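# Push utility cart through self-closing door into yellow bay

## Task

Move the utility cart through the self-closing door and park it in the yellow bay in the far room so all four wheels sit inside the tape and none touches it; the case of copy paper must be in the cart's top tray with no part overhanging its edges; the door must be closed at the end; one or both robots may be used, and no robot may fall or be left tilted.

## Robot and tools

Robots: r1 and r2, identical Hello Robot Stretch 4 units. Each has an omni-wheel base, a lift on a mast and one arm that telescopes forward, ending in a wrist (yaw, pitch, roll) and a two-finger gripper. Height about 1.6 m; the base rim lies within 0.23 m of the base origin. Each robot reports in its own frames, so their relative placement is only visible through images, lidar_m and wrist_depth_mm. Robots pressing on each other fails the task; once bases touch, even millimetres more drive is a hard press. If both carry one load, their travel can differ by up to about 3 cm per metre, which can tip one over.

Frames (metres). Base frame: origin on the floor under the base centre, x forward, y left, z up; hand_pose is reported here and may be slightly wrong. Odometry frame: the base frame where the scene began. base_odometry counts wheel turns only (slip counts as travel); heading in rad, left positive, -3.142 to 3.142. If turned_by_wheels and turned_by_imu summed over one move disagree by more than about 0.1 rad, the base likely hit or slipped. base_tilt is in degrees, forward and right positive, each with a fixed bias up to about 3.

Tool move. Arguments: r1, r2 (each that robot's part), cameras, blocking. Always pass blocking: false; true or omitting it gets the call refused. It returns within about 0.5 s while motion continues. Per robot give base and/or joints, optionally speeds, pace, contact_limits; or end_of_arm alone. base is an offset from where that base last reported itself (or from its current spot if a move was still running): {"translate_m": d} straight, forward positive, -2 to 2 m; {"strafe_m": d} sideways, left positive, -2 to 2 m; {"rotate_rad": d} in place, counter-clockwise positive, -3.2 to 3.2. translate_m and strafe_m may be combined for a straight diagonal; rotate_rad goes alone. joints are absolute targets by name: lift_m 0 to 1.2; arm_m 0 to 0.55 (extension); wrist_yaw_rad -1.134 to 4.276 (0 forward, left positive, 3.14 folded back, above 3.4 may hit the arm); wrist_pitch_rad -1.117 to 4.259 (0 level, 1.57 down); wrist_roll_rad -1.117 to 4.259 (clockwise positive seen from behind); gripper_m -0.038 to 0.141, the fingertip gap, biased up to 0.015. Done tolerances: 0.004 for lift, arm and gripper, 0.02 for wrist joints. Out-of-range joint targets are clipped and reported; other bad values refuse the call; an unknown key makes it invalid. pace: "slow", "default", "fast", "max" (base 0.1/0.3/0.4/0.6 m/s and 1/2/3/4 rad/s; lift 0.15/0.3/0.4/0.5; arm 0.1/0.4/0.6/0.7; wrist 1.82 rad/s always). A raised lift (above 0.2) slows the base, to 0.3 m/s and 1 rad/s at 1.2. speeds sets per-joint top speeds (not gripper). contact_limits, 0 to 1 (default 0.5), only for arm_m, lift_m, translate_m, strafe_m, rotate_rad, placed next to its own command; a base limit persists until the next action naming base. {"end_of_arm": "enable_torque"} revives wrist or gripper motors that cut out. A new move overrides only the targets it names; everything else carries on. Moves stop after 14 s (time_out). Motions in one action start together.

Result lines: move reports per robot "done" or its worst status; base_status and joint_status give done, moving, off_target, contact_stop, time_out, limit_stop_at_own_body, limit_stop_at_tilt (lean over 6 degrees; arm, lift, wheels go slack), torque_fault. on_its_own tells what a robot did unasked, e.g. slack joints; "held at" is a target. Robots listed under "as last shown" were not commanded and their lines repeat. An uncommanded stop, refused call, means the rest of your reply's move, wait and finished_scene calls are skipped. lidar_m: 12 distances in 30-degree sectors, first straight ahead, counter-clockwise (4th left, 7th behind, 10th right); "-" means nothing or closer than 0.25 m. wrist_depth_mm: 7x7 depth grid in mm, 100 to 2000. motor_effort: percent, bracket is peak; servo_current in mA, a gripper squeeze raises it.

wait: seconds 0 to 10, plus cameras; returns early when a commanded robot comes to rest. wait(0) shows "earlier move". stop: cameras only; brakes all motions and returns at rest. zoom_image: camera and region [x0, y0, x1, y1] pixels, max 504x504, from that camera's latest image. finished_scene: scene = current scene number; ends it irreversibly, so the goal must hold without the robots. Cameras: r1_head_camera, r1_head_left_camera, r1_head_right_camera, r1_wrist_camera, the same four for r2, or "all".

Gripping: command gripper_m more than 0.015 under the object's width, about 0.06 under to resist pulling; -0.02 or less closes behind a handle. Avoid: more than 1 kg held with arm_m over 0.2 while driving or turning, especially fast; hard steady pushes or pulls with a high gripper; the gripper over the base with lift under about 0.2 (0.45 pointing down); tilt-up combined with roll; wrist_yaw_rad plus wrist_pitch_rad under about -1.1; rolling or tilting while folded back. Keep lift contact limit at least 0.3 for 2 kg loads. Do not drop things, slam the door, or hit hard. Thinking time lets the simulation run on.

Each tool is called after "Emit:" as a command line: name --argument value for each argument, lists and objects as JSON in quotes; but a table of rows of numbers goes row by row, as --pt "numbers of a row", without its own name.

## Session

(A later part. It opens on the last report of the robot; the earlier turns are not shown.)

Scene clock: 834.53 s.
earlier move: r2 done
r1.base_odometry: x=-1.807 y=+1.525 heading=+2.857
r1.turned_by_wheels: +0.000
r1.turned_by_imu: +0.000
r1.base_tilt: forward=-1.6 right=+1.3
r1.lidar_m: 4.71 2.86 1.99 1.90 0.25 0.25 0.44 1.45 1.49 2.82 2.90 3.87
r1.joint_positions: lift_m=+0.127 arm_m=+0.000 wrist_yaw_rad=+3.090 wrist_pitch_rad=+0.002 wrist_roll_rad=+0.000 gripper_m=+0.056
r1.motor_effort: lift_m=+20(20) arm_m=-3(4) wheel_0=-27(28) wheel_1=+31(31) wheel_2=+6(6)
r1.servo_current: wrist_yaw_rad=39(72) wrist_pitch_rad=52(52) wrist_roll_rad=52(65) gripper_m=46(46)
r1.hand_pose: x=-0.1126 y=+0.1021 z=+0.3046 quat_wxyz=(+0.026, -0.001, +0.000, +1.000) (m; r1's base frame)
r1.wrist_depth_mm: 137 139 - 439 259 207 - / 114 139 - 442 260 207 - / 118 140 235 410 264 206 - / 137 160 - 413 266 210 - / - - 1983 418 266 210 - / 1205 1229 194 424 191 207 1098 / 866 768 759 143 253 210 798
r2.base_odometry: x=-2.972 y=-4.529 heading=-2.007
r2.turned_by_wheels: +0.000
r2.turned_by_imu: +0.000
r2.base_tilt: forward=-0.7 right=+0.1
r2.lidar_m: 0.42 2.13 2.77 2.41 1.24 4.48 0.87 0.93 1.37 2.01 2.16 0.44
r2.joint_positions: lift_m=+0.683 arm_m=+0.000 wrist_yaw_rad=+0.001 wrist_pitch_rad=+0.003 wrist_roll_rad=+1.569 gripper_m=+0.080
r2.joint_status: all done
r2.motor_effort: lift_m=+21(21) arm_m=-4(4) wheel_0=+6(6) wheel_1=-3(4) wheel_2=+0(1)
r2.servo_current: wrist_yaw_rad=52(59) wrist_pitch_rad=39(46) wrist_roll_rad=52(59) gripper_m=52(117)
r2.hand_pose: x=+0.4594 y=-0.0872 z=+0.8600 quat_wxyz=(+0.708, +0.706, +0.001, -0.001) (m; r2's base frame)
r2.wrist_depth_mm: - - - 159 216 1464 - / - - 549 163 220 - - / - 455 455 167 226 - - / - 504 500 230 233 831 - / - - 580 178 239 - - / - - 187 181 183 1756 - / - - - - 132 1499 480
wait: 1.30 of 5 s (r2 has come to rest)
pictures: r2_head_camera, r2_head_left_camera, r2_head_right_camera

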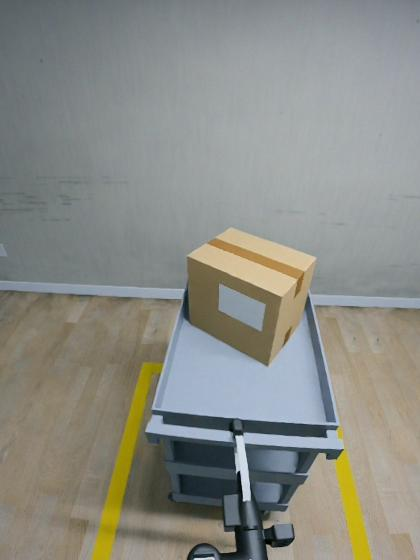

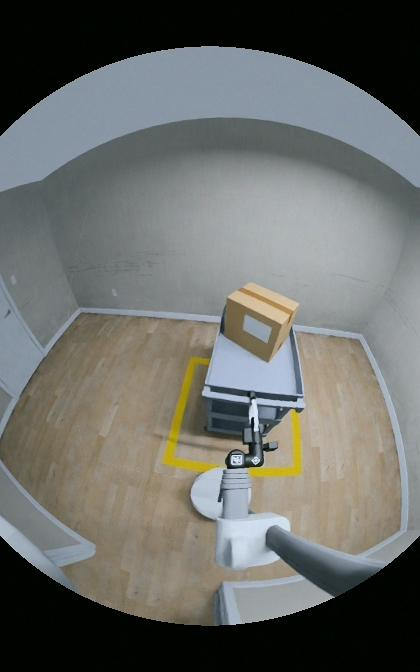

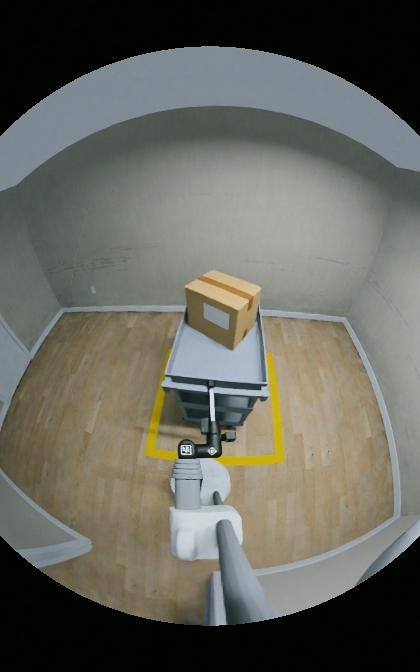

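Emit:
move --blocking false --cameras '[]' --r2 '{"joints":{"gripper_m":-0.035}}'

Emit:
wait --seconds 4 --cameras '[]'

Emit:
move --blocking false --cameras '[]' --r2 '{"base":{"translate_m":-0.09},"pace":"slow"}'

Emit:
wait --seconds 5 --cameras '["r2_head_camera","r2_head_left_camera","r2_head_right_camera"]'

Emit:
zoom_image --camera "r2_head_left_camera" --region '[160, 280, 360, 480]'

Scene clock: 843.37 s.
move: r2 moving
r1: as last shown
r1.lidar_m: 4.70 2.83 2.01 1.90 0.25 0.25 0.46 1.42 1.48 2.84 2.91 3.85
r1.motor_effort: lift_m=+20(20) arm_m=-4(4) wheel_0=-27(28) wheel_1=+31(31) wheel_2=+6(6)
r1.servo_current: wrist_yaw_rad=33(52) wrist_pitch_rad=39(46) wrist_roll_rad=59(59) gripper_m=39(39)
r1.wrist_depth_mm: 137 138 - 436 257 207 - / 114 139 - 442 262 206 - / 118 140 237 413 263 206 - / 137 160 - 413 266 209 - / - - 1921 421 266 209 - / 1229 1205 194 424 190 208 1118 / 866 759 759 143 254 211 809
r2.base_odometry: x=-2.972 y=-4.529 heading=-2.007
r2.turned_by_wheels: +0.000
r2.turned_by_imu: +0.000
r2.base_tilt: forward=-0.7 right=+0.1
r2.lidar_m: 0.41 2.11 2.78 2.42 1.24 4.49 0.87 0.94 1.39 2.00 2.15 0.42
r2.joint_positions: lift_m=+0.683 arm_m=+0.000 wrist_yaw_rad=+0.001 wrist_pitch_rad=+0.003 wrist_roll_rad=+1.569 gripper_m=+0.061
r2.joint_status: gripper_m moving
r2.motor_effort: lift_m=+21(21) arm_m=-3(4) wheel_0=+6(6) wheel_1=-3(3) wheel_2=+0(0)
r2.servo_current: wrist_yaw_rad=46(59) wrist_pitch_rad=39(46) wrist_roll_rad=59(59) gripper_m=98(98)
r2.hand_pose: x=+0.4594 y=-0.0872 z=+0.8600 quat_wxyz=(+0.708, +0.706, +0.001, -0.001) (m; r2's base frame)
r2.wrist_depth_mm: - - - 159 216 1430 - / - - 549 163 220 - - / - 455 455 168 227 - - / - 500 500 230 232 831 - / - - 580 178 238 - - / - - 187 180 184 1756 - / - - - - 132 1499 480
pictures: none

Scene clock: 844.67 s.
earlier move: r2 done
r1.base_odometry: x=-1.807 y=+1.525 heading=+2.857
r1.turned_by_wheels: +0.000
r1.turned_by_imu: +0.000
r1.base_tilt: forward=-1.6 right=+1.3
r1.lidar_m: 4.71 2.81 1.99 1.89 0.25 0.25 0.45 1.42 1.49 2.82 2.91 3.88
r1.joint_positions: lift_m=+0.127 arm_m=+0.000 wrist_yaw_rad=+3.090 wrist_pitch_rad=+0.002 wrist_roll_rad=+0.000 gripper_m=+0.056
r1.motor_effort: lift_m=+20(20) arm_m=-4(4) wheel_0=-28(28) wheel_1=+31(31) wheel_2=+6(6)
r1.servo_current: wrist_yaw_rad=39(65) wrist_pitch_rad=39(46) wrist_roll_rad=39(72) gripper_m=39(52)
r1.hand_pose: x=-0.1126 y=+0.1021 z=+0.3046 quat_wxyz=(+0.026, -0.001, +0.000, +1.000) (m; r1's base frame)
r1.wrist_depth_mm: 137 139 - 439 257 206 - / 114 139 - 442 260 206 - / 118 139 236 413 264 206 - / 137 160 - 415 265 210 - / - - 1921 421 266 209 - / 1205 1229 193 421 190 206 1098 / 854 759 768 143 253 209 788
r2.base_odometry: x=-2.972 y=-4.529 heading=-2.007
r2.turned_by_wheels: +0.000
r2.turned_by_imu: +0.000
r2.base_tilt: forward=-0.7 right=+0.1
r2.lidar_m: 0.40 0.42 2.78 2.42 1.21 4.47 0.86 0.94 1.39 1.98 2.14 0.43
r2.joint_positions: lift_m=+0.683 arm_m=+0.000 wrist_yaw_rad=+0.001 wrist_pitch_rad=+0.003 wrist_roll_rad=+1.569 gripper_m=-0.034
r2.joint_status: all done
r2.motor_effort: lift_m=+21(21) arm_m=-4(4) wheel_0=+3(6) wheel_1=-3(4) wheel_2=+0(1)
r2.servo_current: wrist_yaw_rad=46(59) wrist_pitch_rad=46(52) wrist_roll_rad=46(59) gripper_m=111(221)
r2.hand_pose: x=+0.4594 y=-0.0872 z=+0.8600 quat_wxyz=(+0.708, +0.706, +0.001, -0.001) (m; r2's base frame)
r2.wrist_depth_mm: - - - 149 204 715 - / - 504 525 153 210 759 - / - 445 445 156 216 - - / - 496 496 162 222 - - / - - 574 167 229 - - / - - 183 171 176 1618 - / - - - - - 1397 492
wait: 1.30 of 4 s (r2 has come to rest)
pictures: none

Scene clock: 845.17 s.
move: r2 moving
r1: as last shown
r1.lidar_m: 4.72 2.81 1.99 1.87 0.26 0.25 0.44 1.46 1.47 2.83 2.92 3.85
r1.motor_effort: lift_m=+20(20) arm_m=-3(4) wheel_0=-27(28) wheel_1=+31(31) wheel_2=+6(6)
r1.servo_current: wrist_yaw_rad=59(72) wrist_pitch_rad=46(46) wrist_roll_rad=39(52) gripper_m=39(46)
r1.wrist_depth_mm: 137 138 - 436 258 208 - / 114 139 - 442 262 206 - / 118 140 236 410 263 206 - / 137 160 - 415 265 209 - / - - 1921 418 266 209 - / 1229 1229 193 427 191 207 1078 / 866 759 759 143 253 210 809
r2.base_odometry: x=-2.967 y=-4.518 heading=-2.007
r2.turned_by_wheels: +0.000
r2.turned_by_imu: +0.000
r2.base_tilt: forward=-0.7 right=+0.0
r2.lidar_m: 0.40 0.44 2.78 2.37 1.23 4.47 0.84 0.92 1.41 1.98 2.16 0.41
r2.base_status: translate_m moving
r2.joint_positions: lift_m=+0.683 arm_m=+0.000 wrist_yaw_rad=+0.001 wrist_pitch_rad=+0.003 wrist_roll_rad=+1.569 gripper_m=-0.034
r2.measured_speeds: translate_m=-0.048 strafe_m=+0.000 rotate_rad=-0.001 lift_m=+0.000 arm_m=+0.000 wrist_yaw_rad=+0.000 wrist_pitch_rad=+0.000 wrist_roll_rad=+0.000
r2.motor_effort: lift_m=+21(21) arm_m=-4(4) wheel_0=-8(9) wheel_1=-8(8) wheel_2=+12(14)
r2.servo_current: wrist_yaw_rad=46(59) wrist_pitch_rad=39(46) wrist_roll_rad=39(52) gripper_m=117(124)
r2.hand_pose: x=+0.4594 y=-0.0872 z=+0.8600 quat_wxyz=(+0.708, +0.706, +0.001, -0.001) (m; r2's base frame)
r2.wrist_depth_mm: - - - 150 206 1464 - / - - 535 154 212 768 - / - 449 449 158 217 - - / - 492 492 163 222 - - / - - 569 168 229 - - / - - 183 171 177 - - / - - - - - 1366 473
pictures: none

Scene clock: 846.83 s.
earlier move: r2 done
r1.base_odometry: x=-1.807 y=+1.525 heading=+2.857
r1.turned_by_wheels: +0.000
r1.turned_by_imu: +0.000
r1.base_tilt: forward=-1.6 right=+1.3
r1.lidar_m: 4.72 2.81 2.00 1.89 0.25 0.25 0.45 1.43 1.45 2.83 2.90 3.85
r1.joint_positions: lift_m=+0.127 arm_m=+0.000 wrist_yaw_rad=+3.090 wrist_pitch_rad=+0.002 wrist_roll_rad=+0.000 gripper_m=+0.056
r1.motor_effort: lift_m=+20(20) arm_m=-4(4) wheel_0=-27(28) wheel_1=+30(31) wheel_2=+6(6)
r1.servo_current: wrist_yaw_rad=33(72) wrist_pitch_rad=39(52) wrist_roll_rad=39(65) gripper_m=46(46)
r1.hand_pose: x=-0.1126 y=+0.1021 z=+0.3046 quat_wxyz=(+0.026, -0.001, +0.000, +1.000) (m; r1's base frame)
r1.wrist_depth_mm: 137 138 - 436 257 206 - / 114 139 - 442 260 207 - / 118 140 236 413 263 207 - / 137 160 - 413 266 210 - / - - 1921 418 266 210 - / 1205 1255 193 421 191 208 1078 / 866 759 759 143 254 210 798
r2.base_odometry: x=-2.934 y=-4.448 heading=-2.007
r2.turned_by_wheels: +0.000
r2.turned_by_imu: +0.000
r2.base_tilt: forward=-0.6 right=+0.1
r2.lidar_m: 0.41 0.42 2.77 2.20 1.19 4.42 0.75 0.82 1.25 1.98 2.17 0.43
r2.base_status: done
r2.joint_positions: lift_m=+0.683 arm_m=+0.000 wrist_yaw_rad=+0.000 wrist_pitch_rad=+0.003 wrist_roll_rad=+1.569 gripper_m=-0.034
r2.motor_effort: lift_m=+21(21) arm_m=-4(4) wheel_0=-8(12) wheel_1=-6(9) wheel_2=+5(14)
r2.servo_current: wrist_yaw_rad=46(59) wrist_pitch_rad=52(52) wrist_roll_rad=52(59) gripper_m=111(124)
r2.hand_pose: x=+0.4593 y=-0.0874 z=+0.8600 quat_wxyz=(+0.708, +0.706, +0.001, -0.001) (m; r2's base frame)
r2.wrist_depth_mm: - - - 158 215 1708 - / - - 559 160 218 - - / - 452 452 163 222 - - / - 484 480 167 226 - - / - - 544 170 229 - - / - - 185 172 178 - - / - - - - - 535 496
wait: 1.67 of 5 s (r2 has come to rest)
pictures: r2_head_camera, r2_head_left_camera, r2_head_right_camera

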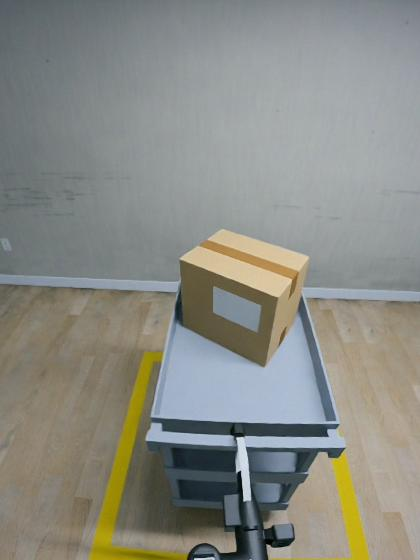

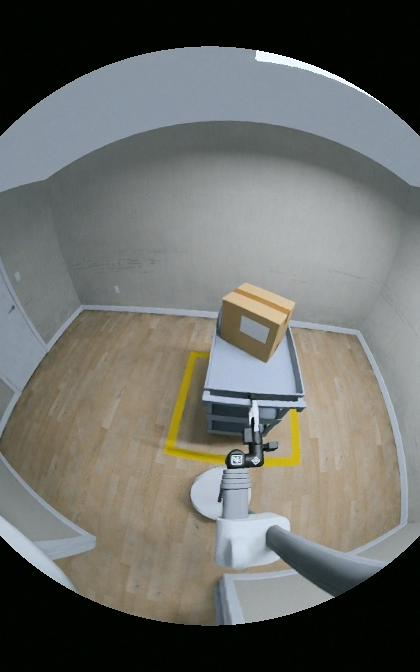

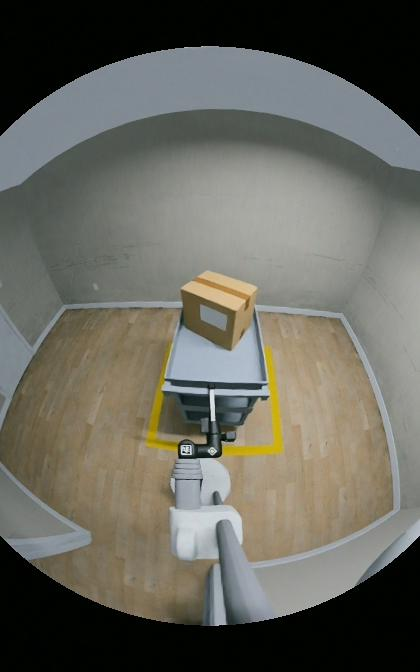

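Scaled by 2.520 from the camera's 420x672 image, which has a finer 600x960 frame.

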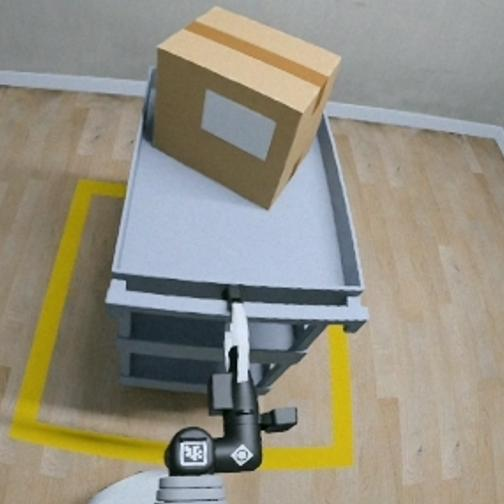

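Emit:
move --blocking false --cameras '[]' --r2 '{"joints":{"gripper_m":0.1}}' --r1 '{"base":{"translate_m":1.0},"pace":"slow"}'

Emit:
wait --seconds 2.5 --cameras '[]'

Emit:
move --blocking false --cameras '[]' --r2 '{"base":{"translate_m":-0.25},"pace":"slow"}'

Emit:
wait --seconds 6 --cameras '["r2_head_camera","r2_head_left_camera","r2_head_right_camera","r1_head_left_camera"]'

Scene clock: 881.23 s.
move: r1 moving; r2 moving
r1.base_odometry: x=-1.818 y=+1.529 heading=+2.858
r1.turned_by_wheels: +0.000
r1.turned_by_imu: +0.000
r1.base_tilt: forward=-1.6 right=+1.3
r1.lidar_m: 4.68 2.82 1.99 1.89 0.25 0.25 0.46 1.44 1.48 2.83 2.90 3.84
r1.base_status: translate_m moving
r1.joint_positions: lift_m=+0.127 arm_m=+0.000 wrist_yaw_rad=+3.090 wrist_pitch_rad=+0.002 wrist_roll_rad=+0.000 gripper_m=+0.056
r1.measured_speeds: translate_m=+0.048 strafe_m=+0.001 rotate_rad=-0.002 lift_m=+0.000 arm_m=+0.000 wrist_yaw_rad=+0.000 wrist_pitch_rad=+0.000 wrist_roll_rad=+0.000
r1.motor_effort: lift_m=+20(20) arm_m=-4(4) wheel_0=+3(26) wheel_1=+8(31) wheel_2=-3(6)
r1.servo_current: wrist_yaw_rad=46(59) wrist_pitch_rad=46(52) wrist_roll_rad=52(52) gripper_m=46(46)
r1.hand_pose: x=-0.1126 y=+0.1021 z=+0.3046 quat_wxyz=(+0.026, -0.001, +0.000, +1.000) (m; r1's base frame)
r1.wrist_depth_mm: 137 138 - 436 254 213 - / 114 139 - 442 259 216 - / 118 140 236 410 262 214 - / 137 160 - 413 262 216 - / - - 1863 418 264 217 - / 1205 1205 193 424 191 218 1098 / 878 759 759 143 253 220 798
r2.base_odometry: x=-2.934 y=-4.448 heading=-2.007
r2.turned_by_wheels: +0.000
r2.turned_by_imu: +0.001
r2.base_tilt: forward=-0.7 right=+0.1
r2.lidar_m: 0.42 0.43 2.78 2.17 1.15 4.40 0.78 0.83 1.26 1.99 2.16 0.41
r2.joint_positions: lift_m=+0.683 arm_m=+0.000 wrist_yaw_rad=-0.001 wrist_pitch_rad=+0.003 wrist_roll_rad=+1.569 gripper_m=-0.009
r2.joint_status: gripper_m moving
r2.motor_effort: lift_m=+21(21) arm_m=-4(4) wheel_0=-7(8) wheel_1=-6(6) wheel_2=+5(6)
r2.servo_current: wrist_yaw_rad=39(46) wrist_pitch_rad=39(46) wrist_roll_rad=39(59) gripper_m=91(117)
r2.hand_pose: x=+0.4593 y=-0.0876 z=+0.8600 quat_wxyz=(+0.708, +0.706, +0.001, -0.001) (m; r2's base frame)
r2.wrist_depth_mm: - - - 161 218 1661 - / - - 569 164 222 - - / - 455 455 168 226 - - / - 488 488 229 230 - - / - - 549 173 235 - - / - - 186 176 181 - - / - - - - - 1499 496
pictures: none

Scene clock: 882.73 s.
earlier move: r1 moving; r2 done
r1.base_odometry: x=-1.951 y=+1.567 heading=+2.858
r1.turned_by_wheels: +0.001
r1.turned_by_imu: +0.001
r1.base_tilt: forward=-1.6 right=+1.3
r1.lidar_m: 4.55 2.82 2.01 1.90 1.79 0.25 0.25 1.56 1.71 2.82 2.91 3.82
r1.base_status: translate_m moving
r1.joint_positions: lift_m=+0.127 arm_m=+0.000 wrist_yaw_rad=+3.090 wrist_pitch_rad=+0.002 wrist_roll_rad=+0.000 gripper_m=+0.056
r1.measured_speeds: translate_m=+0.110 strafe_m=-0.006 rotate_rad=+0.023 lift_m=+0.000 arm_m=+0.000 wrist_yaw_rad=+0.000 wrist_pitch_rad=+0.000 wrist_roll_rad=+0.000
r1.motor_effort: lift_m=+20(20) arm_m=-4(4) wheel_0=+2(26) wheel_1=+5(31) wheel_2=+0(7)
r1.servo_current: wrist_yaw_rad=52(59) wrist_pitch_rad=46(52) wrist_roll_rad=46(72) gripper_m=46(46)
r1.hand_pose: x=-0.1126 y=+0.1021 z=+0.3046 quat_wxyz=(+0.026, -0.001, +0.000, +1.000) (m; r1's base frame)
r1.wrist_depth_mm: 137 139 320 - - - - / 114 139 320 - - - - / 118 139 281 - - - - / 137 159 320 - - - - / - - 322 - - - - / 1229 1229 193 1182 187 1118 1118 / 866 759 322 788 788 768 809
r2.base_odometry: x=-2.934 y=-4.448 heading=-2.007
r2.turned_by_wheels: +0.000
r2.turned_by_imu: +0.000
r2.base_tilt: forward=-0.7 right=+0.0
r2.lidar_m: 0.42 2.22 2.78 2.19 1.18 4.41 0.76 0.83 1.23 1.99 2.13 0.42
r2.joint_positions: lift_m=+0.683 arm_m=+0.000 wrist_yaw_rad=-0.001 wrist_pitch_rad=+0.003 wrist_roll_rad=+1.569 gripper_m=+0.100
r2.joint_status: all done
r2.motor_effort: lift_m=+21(21) arm_m=-4(4) wheel_0=-6(8) wheel_1=-5(6) wheel_2=+5(6)
r2.servo_current: wrist_yaw_rad=59(59) wrist_pitch_rad=39(52) wrist_roll_rad=59(59) gripper_m=46(124)
r2.hand_pose: x=+0.4593 y=-0.0876 z=+0.8600 quat_wxyz=(+0.708, +0.706, +0.001, -0.001) (m; r2's base frame)
r2.wrist_depth_mm: - - - 167 224 1708 - / - - 564 170 228 759 - / - 466 462 174 232 - - / - 496 496 177 236 831 - / - - 559 180 240 - - / - - 190 183 183 - - / - - - - 131 1499 492
wait: 1.50 of 2.5 s (r2 has come to rest)
pictures: none

Scene clock: 883.23 s.
earlier move: r1 moving
move: r2 moving
r1.base_odometry: x=-1.999 y=+1.581 heading=+2.858
r1.turned_by_wheels: -0.001
r1.turned_by_imu: -0.001
r1.base_tilt: forward=-1.6 right=+1.2
r1.lidar_m: 4.49 2.83 2.03 1.89 1.86 1.32 0.25 0.26 1.77 2.81 2.88 3.84
r1.base_status: translate_m moving
r1.joint_positions: lift_m=+0.127 arm_m=+0.000 wrist_yaw_rad=+3.090 wrist_pitch_rad=+0.002 wrist_roll_rad=+0.000 gripper_m=+0.056
r1.measured_speeds: translate_m=+0.100 strafe_m=+0.001 rotate_rad=-0.004 lift_m=+0.000 arm_m=+0.000 wrist_yaw_rad=+0.000 wrist_pitch_rad=+0.000 wrist_roll_rad=+0.000
r1.motor_effort: lift_m=+20(20) arm_m=-4(4) wheel_0=+4(6) wheel_1=+4(7) wheel_2=-3(5)
r1.servo_current: wrist_yaw_rad=59(65) wrist_pitch_rad=39(46) wrist_roll_rad=52(59) gripper_m=46(46)
r1.hand_pose: x=-0.1126 y=+0.1021 z=+0.3046 quat_wxyz=(+0.026, -0.001, +0.000, +1.000) (m; r1's base frame)
r1.wrist_depth_mm: 136 138 - - - - - / 114 139 - - - - - / 118 139 236 - - - - / 137 161 - - - - - / 1756 407 - - - - - / 1229 402 190 1182 187 1160 1118 / 809 364 707 798 778 768 809
r2.base_odometry: x=-2.929 y=-4.436 heading=-2.007
r2.turned_by_wheels: +0.000
r2.turned_by_imu: +0.000
r2.base_tilt: forward=-0.6 right=+0.1
r2.lidar_m: 0.42 2.22 2.78 2.12 1.18 4.41 0.76 0.80 1.24 1.99 2.14 0.42
r2.base_status: translate_m moving
r2.joint_positions: lift_m=+0.683 arm_m=+0.000 wrist_yaw_rad=-0.001 wrist_pitch_rad=+0.002 wrist_roll_rad=+1.569 gripper_m=+0.100
r2.measured_speeds: translate_m=-0.047 strafe_m=+0.000 rotate_rad=+0.003 lift_m=+0.000 arm_m=+0.000 wrist_yaw_rad=+0.000 wrist_pitch_rad=+0.000 wrist_roll_rad=+0.000
r2.motor_effort: lift_m=+18(21) arm_m=-4(4) wheel_0=-5(9) wheel_1=-5(8) wheel_2=+7(10)
r2.servo_current: wrist_yaw_rad=46(59) wrist_pitch_rad=46(46) wrist_roll_rad=46(59) gripper_m=52(52)
r2.hand_pose: x=+0.4593 y=-0.0876 z=+0.8606 quat_wxyz=(+0.708, +0.706, +0.001, -0.001) (m; r2's base frame)
r2.wrist_depth_mm: - - - 177 234 1708 - / - - 574 181 238 768 - / - 477 477 185 242 831 - / - 508 508 188 247 854 - / - - 569 191 251 - - / - - 189 193 193 - - / - - - - - 1756 496
pictures: none

Scene clock: 886.50 s.
earlier move: r1 moving; r2 done
r1.base_odometry: x=-2.312 y=+1.673 heading=+2.857
r1.turned_by_wheels: +0.000
r1.turned_by_imu: +0.000
r1.base_tilt: forward=-1.6 right=+1.3
r1.lidar_m: 4.19 2.86 2.03 1.92 1.99 1.66 1.48 1.43 2.21 2.81 2.89 3.83
r1.base_status: translate_m moving
r1.joint_positions: lift_m=+0.127 arm_m=+0.000 wrist_yaw_rad=+3.090 wrist_pitch_rad=+0.002 wrist_roll_rad=+0.000 gripper_m=+0.056
r1.measured_speeds: translate_m=+0.101 strafe_m=+0.000 rotate_rad=-0.002 lift_m=+0.000 arm_m=+0.000 wrist_yaw_rad=+0.000 wrist_pitch_rad=+0.000 wrist_roll_rad=+0.000
r1.motor_effort: lift_m=+20(20) arm_m=-3(4) wheel_0=+4(7) wheel_1=+3(7) wheel_2=-4(6)
r1.servo_current: wrist_yaw_rad=52(72) wrist_pitch_rad=46(52) wrist_roll_rad=46(72) gripper_m=46(46)
r1.hand_pose: x=-0.1126 y=+0.1021 z=+0.3046 quat_wxyz=(+0.026, -0.001, +0.000, +1.000) (m; r1's base frame)
r1.wrist_depth_mm: 136 139 - - - - - / 114 139 - - - - - / 118 140 236 - - - - / 137 160 267 - - - - / - - 1708 1708 - 1576 1708 / 1118 1205 193 1205 187 1160 1078 / 878 759 750 788 788 759 798
r2.base_odometry: x=-2.828 y=-4.221 heading=-2.007
r2.turned_by_wheels: +0.000
r2.turned_by_imu: +0.000
r2.base_tilt: forward=-0.7 right=+0.0
r2.lidar_m: 0.66 2.48 2.79 1.49 1.05 0.71 0.50 0.56 0.87 1.97 2.13 0.66
r2.base_status: done
r2.joint_positions: lift_m=+0.683 arm_m=+0.000 wrist_yaw_rad=-0.001 wrist_pitch_rad=+0.002 wrist_roll_rad=+1.569 gripper_m=+0.100
r2.motor_effort: lift_m=+18(21) arm_m=-4(4) wheel_0=-3(9) wheel_1=-4(8) wheel_2=+6(11)
r2.servo_current: wrist_yaw_rad=46(59) wrist_pitch_rad=46(46) wrist_roll_rad=39(59) gripper_m=59(59)
r2.hand_pose: x=+0.4593 y=-0.0876 z=+0.8606 quat_wxyz=(+0.708, +0.706, +0.001, -0.001) (m; r2's base frame)
r2.wrist_depth_mm: - - - 399 - 1661 1060 / - - - 462 - 778 469 / - - 798 473 - - 480 / - - 768 488 - - 484 / - - 842 496 1118 - 496 / - - 193 500 192 - 508 / - - - - 535 1618 517
wait: 3.27 of 6 s (r2 has come to rest)
pictures: r1_head_left_camera, r2_head_camera, r2_head_left_camera, r2_head_right_camera

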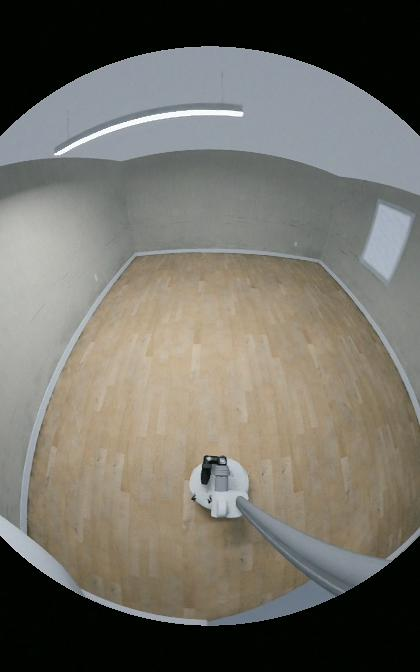

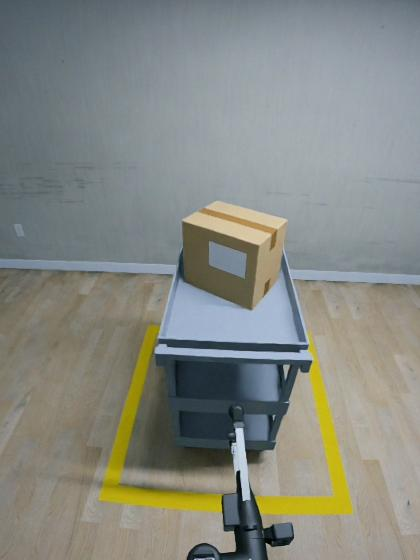

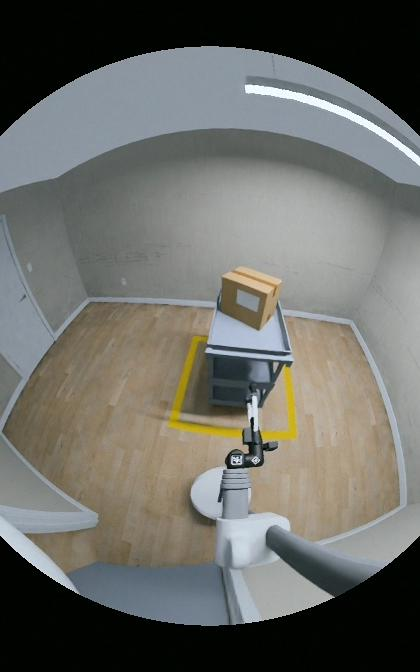

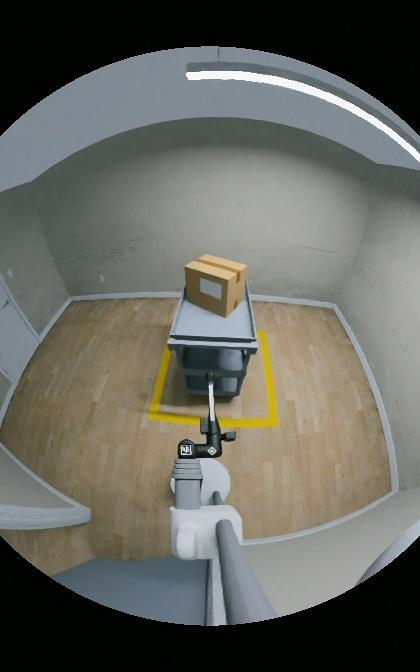

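Emit:
move --blocking false --cameras '[]' --r2 '{"base":{"strafe_m":0.75}}'

Emit:
wait --seconds 5 --cameras '[]'

Emit:
wait --seconds 5 --cameras '["r2_head_camera","r2_head_right_camera"]'

Scene clock: 892.53 s.
earlier move: r1 done
move: r2 moving
r1.base_odometry: x=-2.766 y=+1.805 heading=+2.858
r1.turned_by_wheels: +0.000
r1.turned_by_imu: +0.000
r1.base_tilt: forward=-1.6 right=+1.3
r1.lidar_m: 3.71 2.89 2.04 1.94 1.99 2.15 2.05 2.14 2.83 2.78 2.84 3.84
r1.base_status: done
r1.joint_positions: lift_m=+0.127 arm_m=+0.000 wrist_yaw_rad=+3.090 wrist_pitch_rad=+0.002 wrist_roll_rad=+0.000 gripper_m=+0.056
r1.motor_effort: lift_m=+20(20) arm_m=-4(4) wheel_0=+3(3) wheel_1=+3(4) wheel_2=-2(2)
r1.servo_current: wrist_yaw_rad=59(59) wrist_pitch_rad=39(46) wrist_roll_rad=46(65) gripper_m=39(46)
r1.hand_pose: x=-0.1126 y=+0.1021 z=+0.3046 quat_wxyz=(+0.026, -0.001, +0.000, +1.000) (m; r1's base frame)
r1.wrist_depth_mm: 137 138 - - - - - / 114 139 - - - - - / 118 140 - - - - - / 137 160 - - - - - / - - - - - - - / 1229 1229 194 1205 188 1160 1098 / 866 750 759 788 788 768 788
r2.base_odometry: x=-2.796 y=-4.237 heading=-2.007
r2.turned_by_wheels: +0.000
r2.turned_by_imu: +0.001
r2.base_tilt: forward=-0.7 right=+0.1
r2.lidar_m: 0.64 2.44 2.76 1.46 0.77 0.59 0.53 0.56 0.84 1.99 2.13 0.68
r2.base_status: strafe_m moving
r2.joint_positions: lift_m=+0.683 arm_m=+0.000 wrist_yaw_rad=-0.001 wrist_pitch_rad=+0.002 wrist_roll_rad=+1.569 gripper_m=+0.100
r2.measured_speeds: translate_m=-0.001 strafe_m=+0.139 rotate_rad=+0.006 lift_m=+0.000 arm_m=+0.000 wrist_yaw_rad=+0.000 wrist_pitch_rad=+0.000 wrist_roll_rad=+0.000
r2.motor_effort: lift_m=+18(18) arm_m=-3(4) wheel_0=-12(12) wheel_1=+10(12) wheel_2=+0(5)
r2.servo_current: wrist_yaw_rad=46(65) wrist_pitch_rad=39(46) wrist_roll_rad=52(52) gripper_m=52(52)
r2.hand_pose: x=+0.4593 y=-0.0876 z=+0.8606 quat_wxyz=(+0.708, +0.706, +0.001, -0.001) (m; r2's base frame)
r2.wrist_depth_mm: - - - 407 473 1708 462 / - - - 469 931 788 466 / - - 723 480 - - 477 / - - 788 492 - - 488 / - - 878 500 1098 - 500 / - - 193 504 194 - 512 / - - - - - 1708 1160
pictures: none

Scene clock: 895.87 s.
earlier move: r2 done
r1.base_odometry: x=-2.766 y=+1.805 heading=+2.858
r1.turned_by_wheels: +0.000
r1.turned_by_imu: +0.000
r1.base_tilt: forward=-1.5 right=+1.3
r1.lidar_m: 3.71 2.88 2.04 1.92 1.99 2.16 2.05 2.15 2.87 2.79 2.87 3.80
r1.base_status: done
r1.joint_positions: lift_m=+0.127 arm_m=+0.000 wrist_yaw_rad=+3.090 wrist_pitch_rad=+0.002 wrist_roll_rad=+0.000 gripper_m=+0.056
r1.motor_effort: lift_m=+20(20) arm_m=-4(4) wheel_0=+3(4) wheel_1=+3(4) wheel_2=-2(2)
r1.servo_current: wrist_yaw_rad=59(72) wrist_pitch_rad=46(52) wrist_roll_rad=39(72) gripper_m=46(52)
r1.hand_pose: x=-0.1126 y=+0.1021 z=+0.3046 quat_wxyz=(+0.026, -0.001, +0.000, +1.000) (m; r1's base frame)
r1.wrist_depth_mm: 137 139 - - - - - / 114 139 - - - - - / 118 140 - - - - - / 137 160 - - - - - / - - - - - - - / 1182 1205 194 1205 187 1118 1118 / 854 759 759 809 788 759 788
r2.base_odometry: x=-2.149 y=-4.538 heading=-2.007
r2.turned_by_wheels: +0.000
r2.turned_by_imu: +0.001
r2.base_tilt: forward=-0.6 right=+0.1
r2.lidar_m: 2.34 2.55 2.07 1.28 0.59 0.45 0.51 0.54 0.88 2.72 0.98 0.93
r2.base_status: done
r2.joint_positions: lift_m=+0.683 arm_m=+0.000 wrist_yaw_rad=-0.001 wrist_pitch_rad=+0.002 wrist_roll_rad=+1.569 gripper_m=+0.100
r2.motor_effort: lift_m=+18(18) arm_m=-4(4) wheel_0=-3(12) wheel_1=+1(13) wheel_2=+0(5)
r2.servo_current: wrist_yaw_rad=26(65) wrist_pitch_rad=39(52) wrist_roll_rad=39(72) gripper_m=46(59)
r2.hand_pose: x=+0.4593 y=-0.0876 z=+0.8606 quat_wxyz=(+0.708, +0.706, +0.001, -0.001) (m; r2's base frame)
r2.wrist_depth_mm: - - - - - 1863 1160 / - - - - - 1808 1182 / - - - - - 1708 1229 / - - - - - 1708 1160 / - - - - - 1708 1205 / - - 192 - 193 1537 1205 / - - - - - 1808 1205
wait: 3.33 of 5 s (r2 has come to rest)
pictures: none

Scene clock: 900.87 s.
r1.base_odometry: x=-2.766 y=+1.805 heading=+2.858
r1.turned_by_wheels: +0.000
r1.turned_by_imu: +0.000
r1.base_tilt: forward=-1.5 right=+1.3
r1.lidar_m: 3.69 2.87 2.04 1.94 2.02 2.14 2.04 2.12 2.85 2.79 2.87 3.81
r1.base_status: done
r1.joint_positions: lift_m=+0.127 arm_m=+0.000 wrist_yaw_rad=+3.090 wrist_pitch_rad=+0.002 wrist_roll_rad=+0.000 gripper_m=+0.056
r1.motor_effort: lift_m=+20(20) arm_m=-4(4) wheel_0=+3(4) wheel_1=+3(4) wheel_2=-2(2)
r1.servo_current: wrist_yaw_rad=39(72) wrist_pitch_rad=39(52) wrist_roll_rad=33(72) gripper_m=46(52)
r1.hand_pose: x=-0.1126 y=+0.1021 z=+0.3046 quat_wxyz=(+0.026, -0.001, +0.000, +1.000) (m; r1's base frame)
r1.wrist_depth_mm: 137 138 - - - - - / 114 138 - - - - - / 118 140 - - - - - / 137 160 - - - - - / - - - - - - - / 1229 1205 193 1182 188 1138 1078 / 854 759 750 788 788 759 798
r2.base_odometry: x=-2.149 y=-4.538 heading=-2.007
r2.turned_by_wheels: +0.000
r2.turned_by_imu: +0.001
r2.base_tilt: forward=-0.7 right=+0.1
r2.lidar_m: 2.35 2.55 2.06 1.26 0.58 0.46 0.52 0.57 0.84 2.70 0.97 0.92
r2.base_status: done
r2.joint_positions: lift_m=+0.683 arm_m=+0.000 wrist_yaw_rad=-0.001 wrist_pitch_rad=+0.002 wrist_roll_rad=+1.569 gripper_m=+0.100
r2.motor_effort: lift_m=+18(18) arm_m=-4(4) wheel_0=-3(12) wheel_1=+1(13) wheel_2=+0(5)
r2.servo_current: wrist_yaw_rad=46(65) wrist_pitch_rad=46(52) wrist_roll_rad=52(72) gripper_m=52(59)
r2.hand_pose: x=+0.4593 y=-0.0876 z=+0.8606 quat_wxyz=(+0.708, +0.706, +0.001, -0.001) (m; r2's base frame)
r2.wrist_depth_mm: - - - - - 1756 1182 / - - - - - 1808 1182 / - - - - - 1708 1160 / - - - - - 1756 1205 / - - - - - 1756 1205 / - - 193 - 194 1537 1205 / - - - - - 1863 1205
wait: 5.00 s; at rest by 0.27 s
pictures: r2_head_camera, r2_head_right_camera

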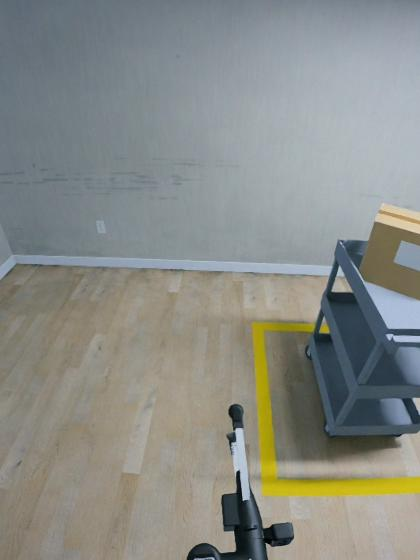

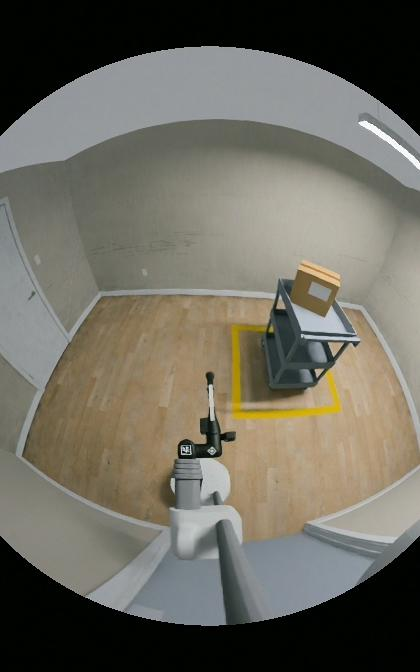

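Emit:
move --blocking false --cameras '[]' --r1 '{"base":{"rotate_rad":3.14}}'

Emit:
wait --seconds 6 --cameras '["r1_head_camera","r1_head_left_camera"]'

Emit:
zoom_image --camera "r1_head_camera" --region '[0, 0, 420, 500]'

Scene clock: 909.97 s.
move: r1 moving
r1.base_odometry: x=-2.766 y=+1.805 heading=+3.109
r1.turned_by_wheels: +0.252
r1.turned_by_imu: +0.252
r1.base_tilt: forward=-1.6 right=+1.3
r1.lidar_m: 3.71 2.33 1.94 1.93 2.18 2.03 2.05 2.34 2.81 2.79 3.15 3.75
r1.base_status: rotate_rad moving
r1.joint_positions: lift_m=+0.127 arm_m=+0.000 wrist_yaw_rad=+3.090 wrist_pitch_rad=+0.002 wrist_roll_rad=+0.000 gripper_m=+0.056
r1.measured_speeds: translate_m=-0.001 strafe_m=-0.001 rotate_rad=+0.975 lift_m=+0.000 arm_m=+0.000 wrist_yaw_rad=+0.000 wrist_pitch_rad=+0.000 wrist_roll_rad=+0.000
r1.motor_effort: lift_m=+20(20) arm_m=-4(4) wheel_0=-7(9) wheel_1=-7(9) wheel_2=-7(7)
r1.servo_current: wrist_yaw_rad=39(59) wrist_pitch_rad=39(46) wrist_roll_rad=39(72) gripper_m=46(46)
r1.hand_pose: x=-0.1126 y=+0.1021 z=+0.3046 quat_wxyz=(+0.026, -0.001, +0.000, +1.000) (m; r1's base frame)
r1.wrist_depth_mm: 137 138 - - - - - / 114 139 - - - - - / 118 140 - - - - - / 137 161 - - - - - / - - - - - - - / 1229 1205 193 1205 188 1138 1098 / 866 759 759 788 778 759 798
r2: as last shown
r2.turned_by_imu: +0.000
r2.lidar_m: 2.34 2.56 2.04 1.27 0.59 0.47 0.50 0.57 0.86 2.69 0.95 0.93
r2.motor_effort: lift_m=+18(18) arm_m=-4(4) wheel_0=-3(3) wheel_1=+1(2) wheel_2=+0(0)
r2.servo_current: wrist_yaw_rad=52(52) wrist_pitch_rad=46(46) wrist_roll_rad=52(52) gripper_m=46(52)
r2.wrist_depth_mm: - - - - - 1808 1160 / - - - - - 1863 1205 / - - - - - 1708 1205 / - - - - - 1756 1205 / - - - - - 1708 1229 / - - 193 - 194 1576 1205 / - - - - - 1863 1182
pictures: none

Scene clock: 912.33 s.
earlier move: r1 done
r1.base_odometry: x=-2.766 y=+1.805 heading=-0.286
r1.turned_by_wheels: +2.888
r1.turned_by_imu: +2.903
r1.base_tilt: forward=-1.6 right=+1.2
r1.lidar_m: 2.03 2.10 2.79 2.77 2.85 3.72 3.81 2.99 2.09 1.93 1.98 2.18
r1.base_status: done
r1.joint_positions: lift_m=+0.127 arm_m=+0.000 wrist_yaw_rad=+3.090 wrist_pitch_rad=+0.002 wrist_roll_rad=+0.000 gripper_m=+0.056
r1.motor_effort: lift_m=+20(20) arm_m=-4(4) wheel_0=-1(9) wheel_1=-2(9) wheel_2=-1(9)
r1.servo_current: wrist_yaw_rad=33(72) wrist_pitch_rad=46(52) wrist_roll_rad=46(72) gripper_m=33(46)
r1.hand_pose: x=-0.1126 y=+0.1021 z=+0.3046 quat_wxyz=(+0.026, -0.001, +0.000, +1.000) (m; r1's base frame)
r1.wrist_depth_mm: 136 139 - - - - - / 114 139 - - - - - / 118 140 283 - - - - / 137 161 - - - - - / - - - - - - - / 1229 1205 194 1205 187 1160 1098 / 878 759 759 809 788 759 798
r2.base_odometry: x=-2.149 y=-4.538 heading=-2.007
r2.turned_by_wheels: +0.000
r2.turned_by_imu: +0.000
r2.base_tilt: forward=-0.7 right=+0.1
r2.lidar_m: 2.36 2.55 2.08 1.29 0.60 0.47 0.51 0.55 0.85 2.72 0.96 0.94
r2.joint_positions: lift_m=+0.683 arm_m=+0.000 wrist_yaw_rad=-0.001 wrist_pitch_rad=+0.002 wrist_roll_rad=+1.569 gripper_m=+0.100
r2.motor_effort: lift_m=+18(18) arm_m=-4(4) wheel_0=-3(4) wheel_1=+1(2) wheel_2=+0(0)
r2.servo_current: wrist_yaw_rad=39(52) wrist_pitch_rad=46(46) wrist_roll_rad=46(59) gripper_m=52(59)
r2.hand_pose: x=+0.4593 y=-0.0876 z=+0.8606 quat_wxyz=(+0.708, +0.706, +0.001, -0.001) (m; r2's base frame)
r2.wrist_depth_mm: - - - - - 1808 1160 / - - - - - 1808 1182 / - - - - - 1708 1182 / - - - - - 1708 1182 / - - - - - 1756 1205 / - - 193 - 193 1537 1205 / - - - - - 1863 1182
wait: 2.37 of 6 s (r1 has come to rest)
pictures: r1_head_camera, r1_head_left_camera

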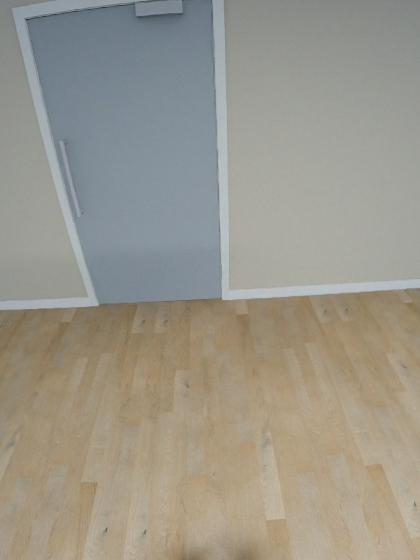

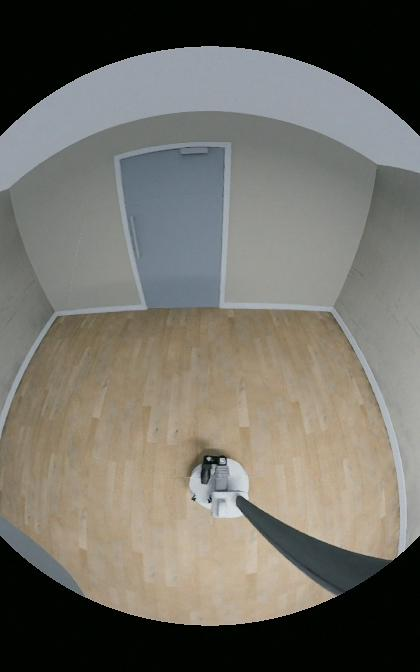

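Scaled by 1.008 from the camera's 420x560 image, which has a finer 600x800 frame.

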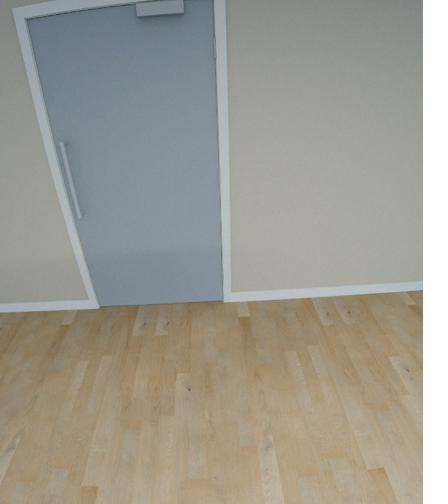

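Emit:
wait --seconds 0 --cameras '["r2_head_camera","r2_head_right_camera"]'

Emit:
zoom_image --camera "r2_head_right_camera" --region '[220, 240, 380, 420]'

Scene clock: 918.13 s.
r1.base_odometry: x=-2.766 y=+1.805 heading=-0.286
r1.turned_by_wheels: +0.000
r1.turned_by_imu: +0.000
r1.base_tilt: forward=-1.6 right=+1.2
r1.lidar_m: 2.05 2.09 2.78 2.76 2.85 3.73 3.82 2.98 2.07 1.93 1.99 2.17
r1.base_status: done
r1.joint_positions: lift_m=+0.127 arm_m=+0.000 wrist_yaw_rad=+3.090 wrist_pitch_rad=+0.002 wrist_roll_rad=+0.000 gripper_m=+0.056
r1.motor_effort: lift_m=+20(20) arm_m=-4(4) wheel_0=-1(9) wheel_1=-2(9) wheel_2=-1(9)
r1.servo_current: wrist_yaw_rad=39(72) wrist_pitch_rad=46(52) wrist_roll_rad=46(72) gripper_m=39(46)
r1.hand_pose: x=-0.1126 y=+0.1021 z=+0.3046 quat_wxyz=(+0.026, -0.001, +0.000, +1.000) (m; r1's base frame)
r1.wrist_depth_mm: 137 139 - - - - - / 114 139 - - - - - / 118 140 283 - - - - / 137 161 - - - - - / - - - - - - - / 1205 1205 194 1205 187 1182 1098 / 854 768 759 798 788 759 809
r2.base_odometry: x=-2.149 y=-4.538 heading=-2.007
r2.turned_by_wheels: +0.000
r2.turned_by_imu: +0.000
r2.base_tilt: forward=-0.7 right=+0.1
r2.lidar_m: 2.34 2.54 2.08 1.26 0.55 0.47 0.52 0.55 0.87 2.70 0.94 0.92
r2.joint_positions: lift_m=+0.683 arm_m=+0.000 wrist_yaw_rad=-0.001 wrist_pitch_rad=+0.002 wrist_roll_rad=+1.569 gripper_m=+0.100
r2.motor_effort: lift_m=+18(18) arm_m=-4(4) wheel_0=-3(4) wheel_1=+1(2) wheel_2=+0(0)
r2.servo_current: wrist_yaw_rad=39(52) wrist_pitch_rad=39(46) wrist_roll_rad=46(59) gripper_m=52(59)
r2.hand_pose: x=+0.4593 y=-0.0876 z=+0.8606 quat_wxyz=(+0.708, +0.706, +0.001, -0.001) (m; r2's base frame)
r2.wrist_depth_mm: - - - - - 1808 1182 / - - - - - 1863 1182 / - - - - - 1708 1205 / - - - - - 1708 1205 / - - - - - 1708 1205 / - - 193 - 193 1499 1205 / - - - - - 1863 1182
pictures: r2_head_camera, r2_head_right_camera

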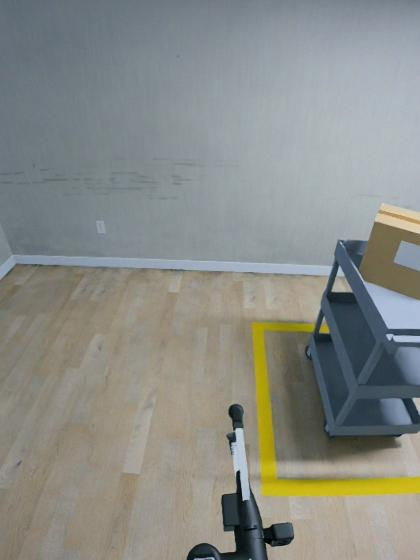

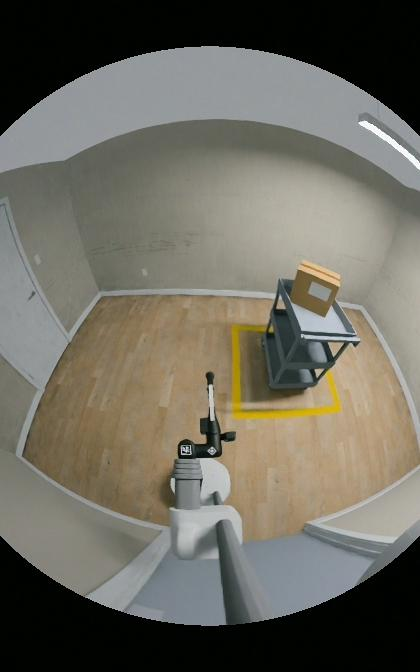

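Scaled by 2.800 from the camera's 420x672 image, which has a finer 600x960 frame.

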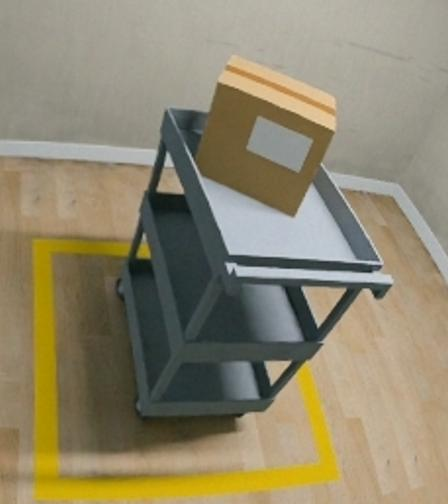

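Emit:
finished_scene --scene 1

The scene is finished: the task was done.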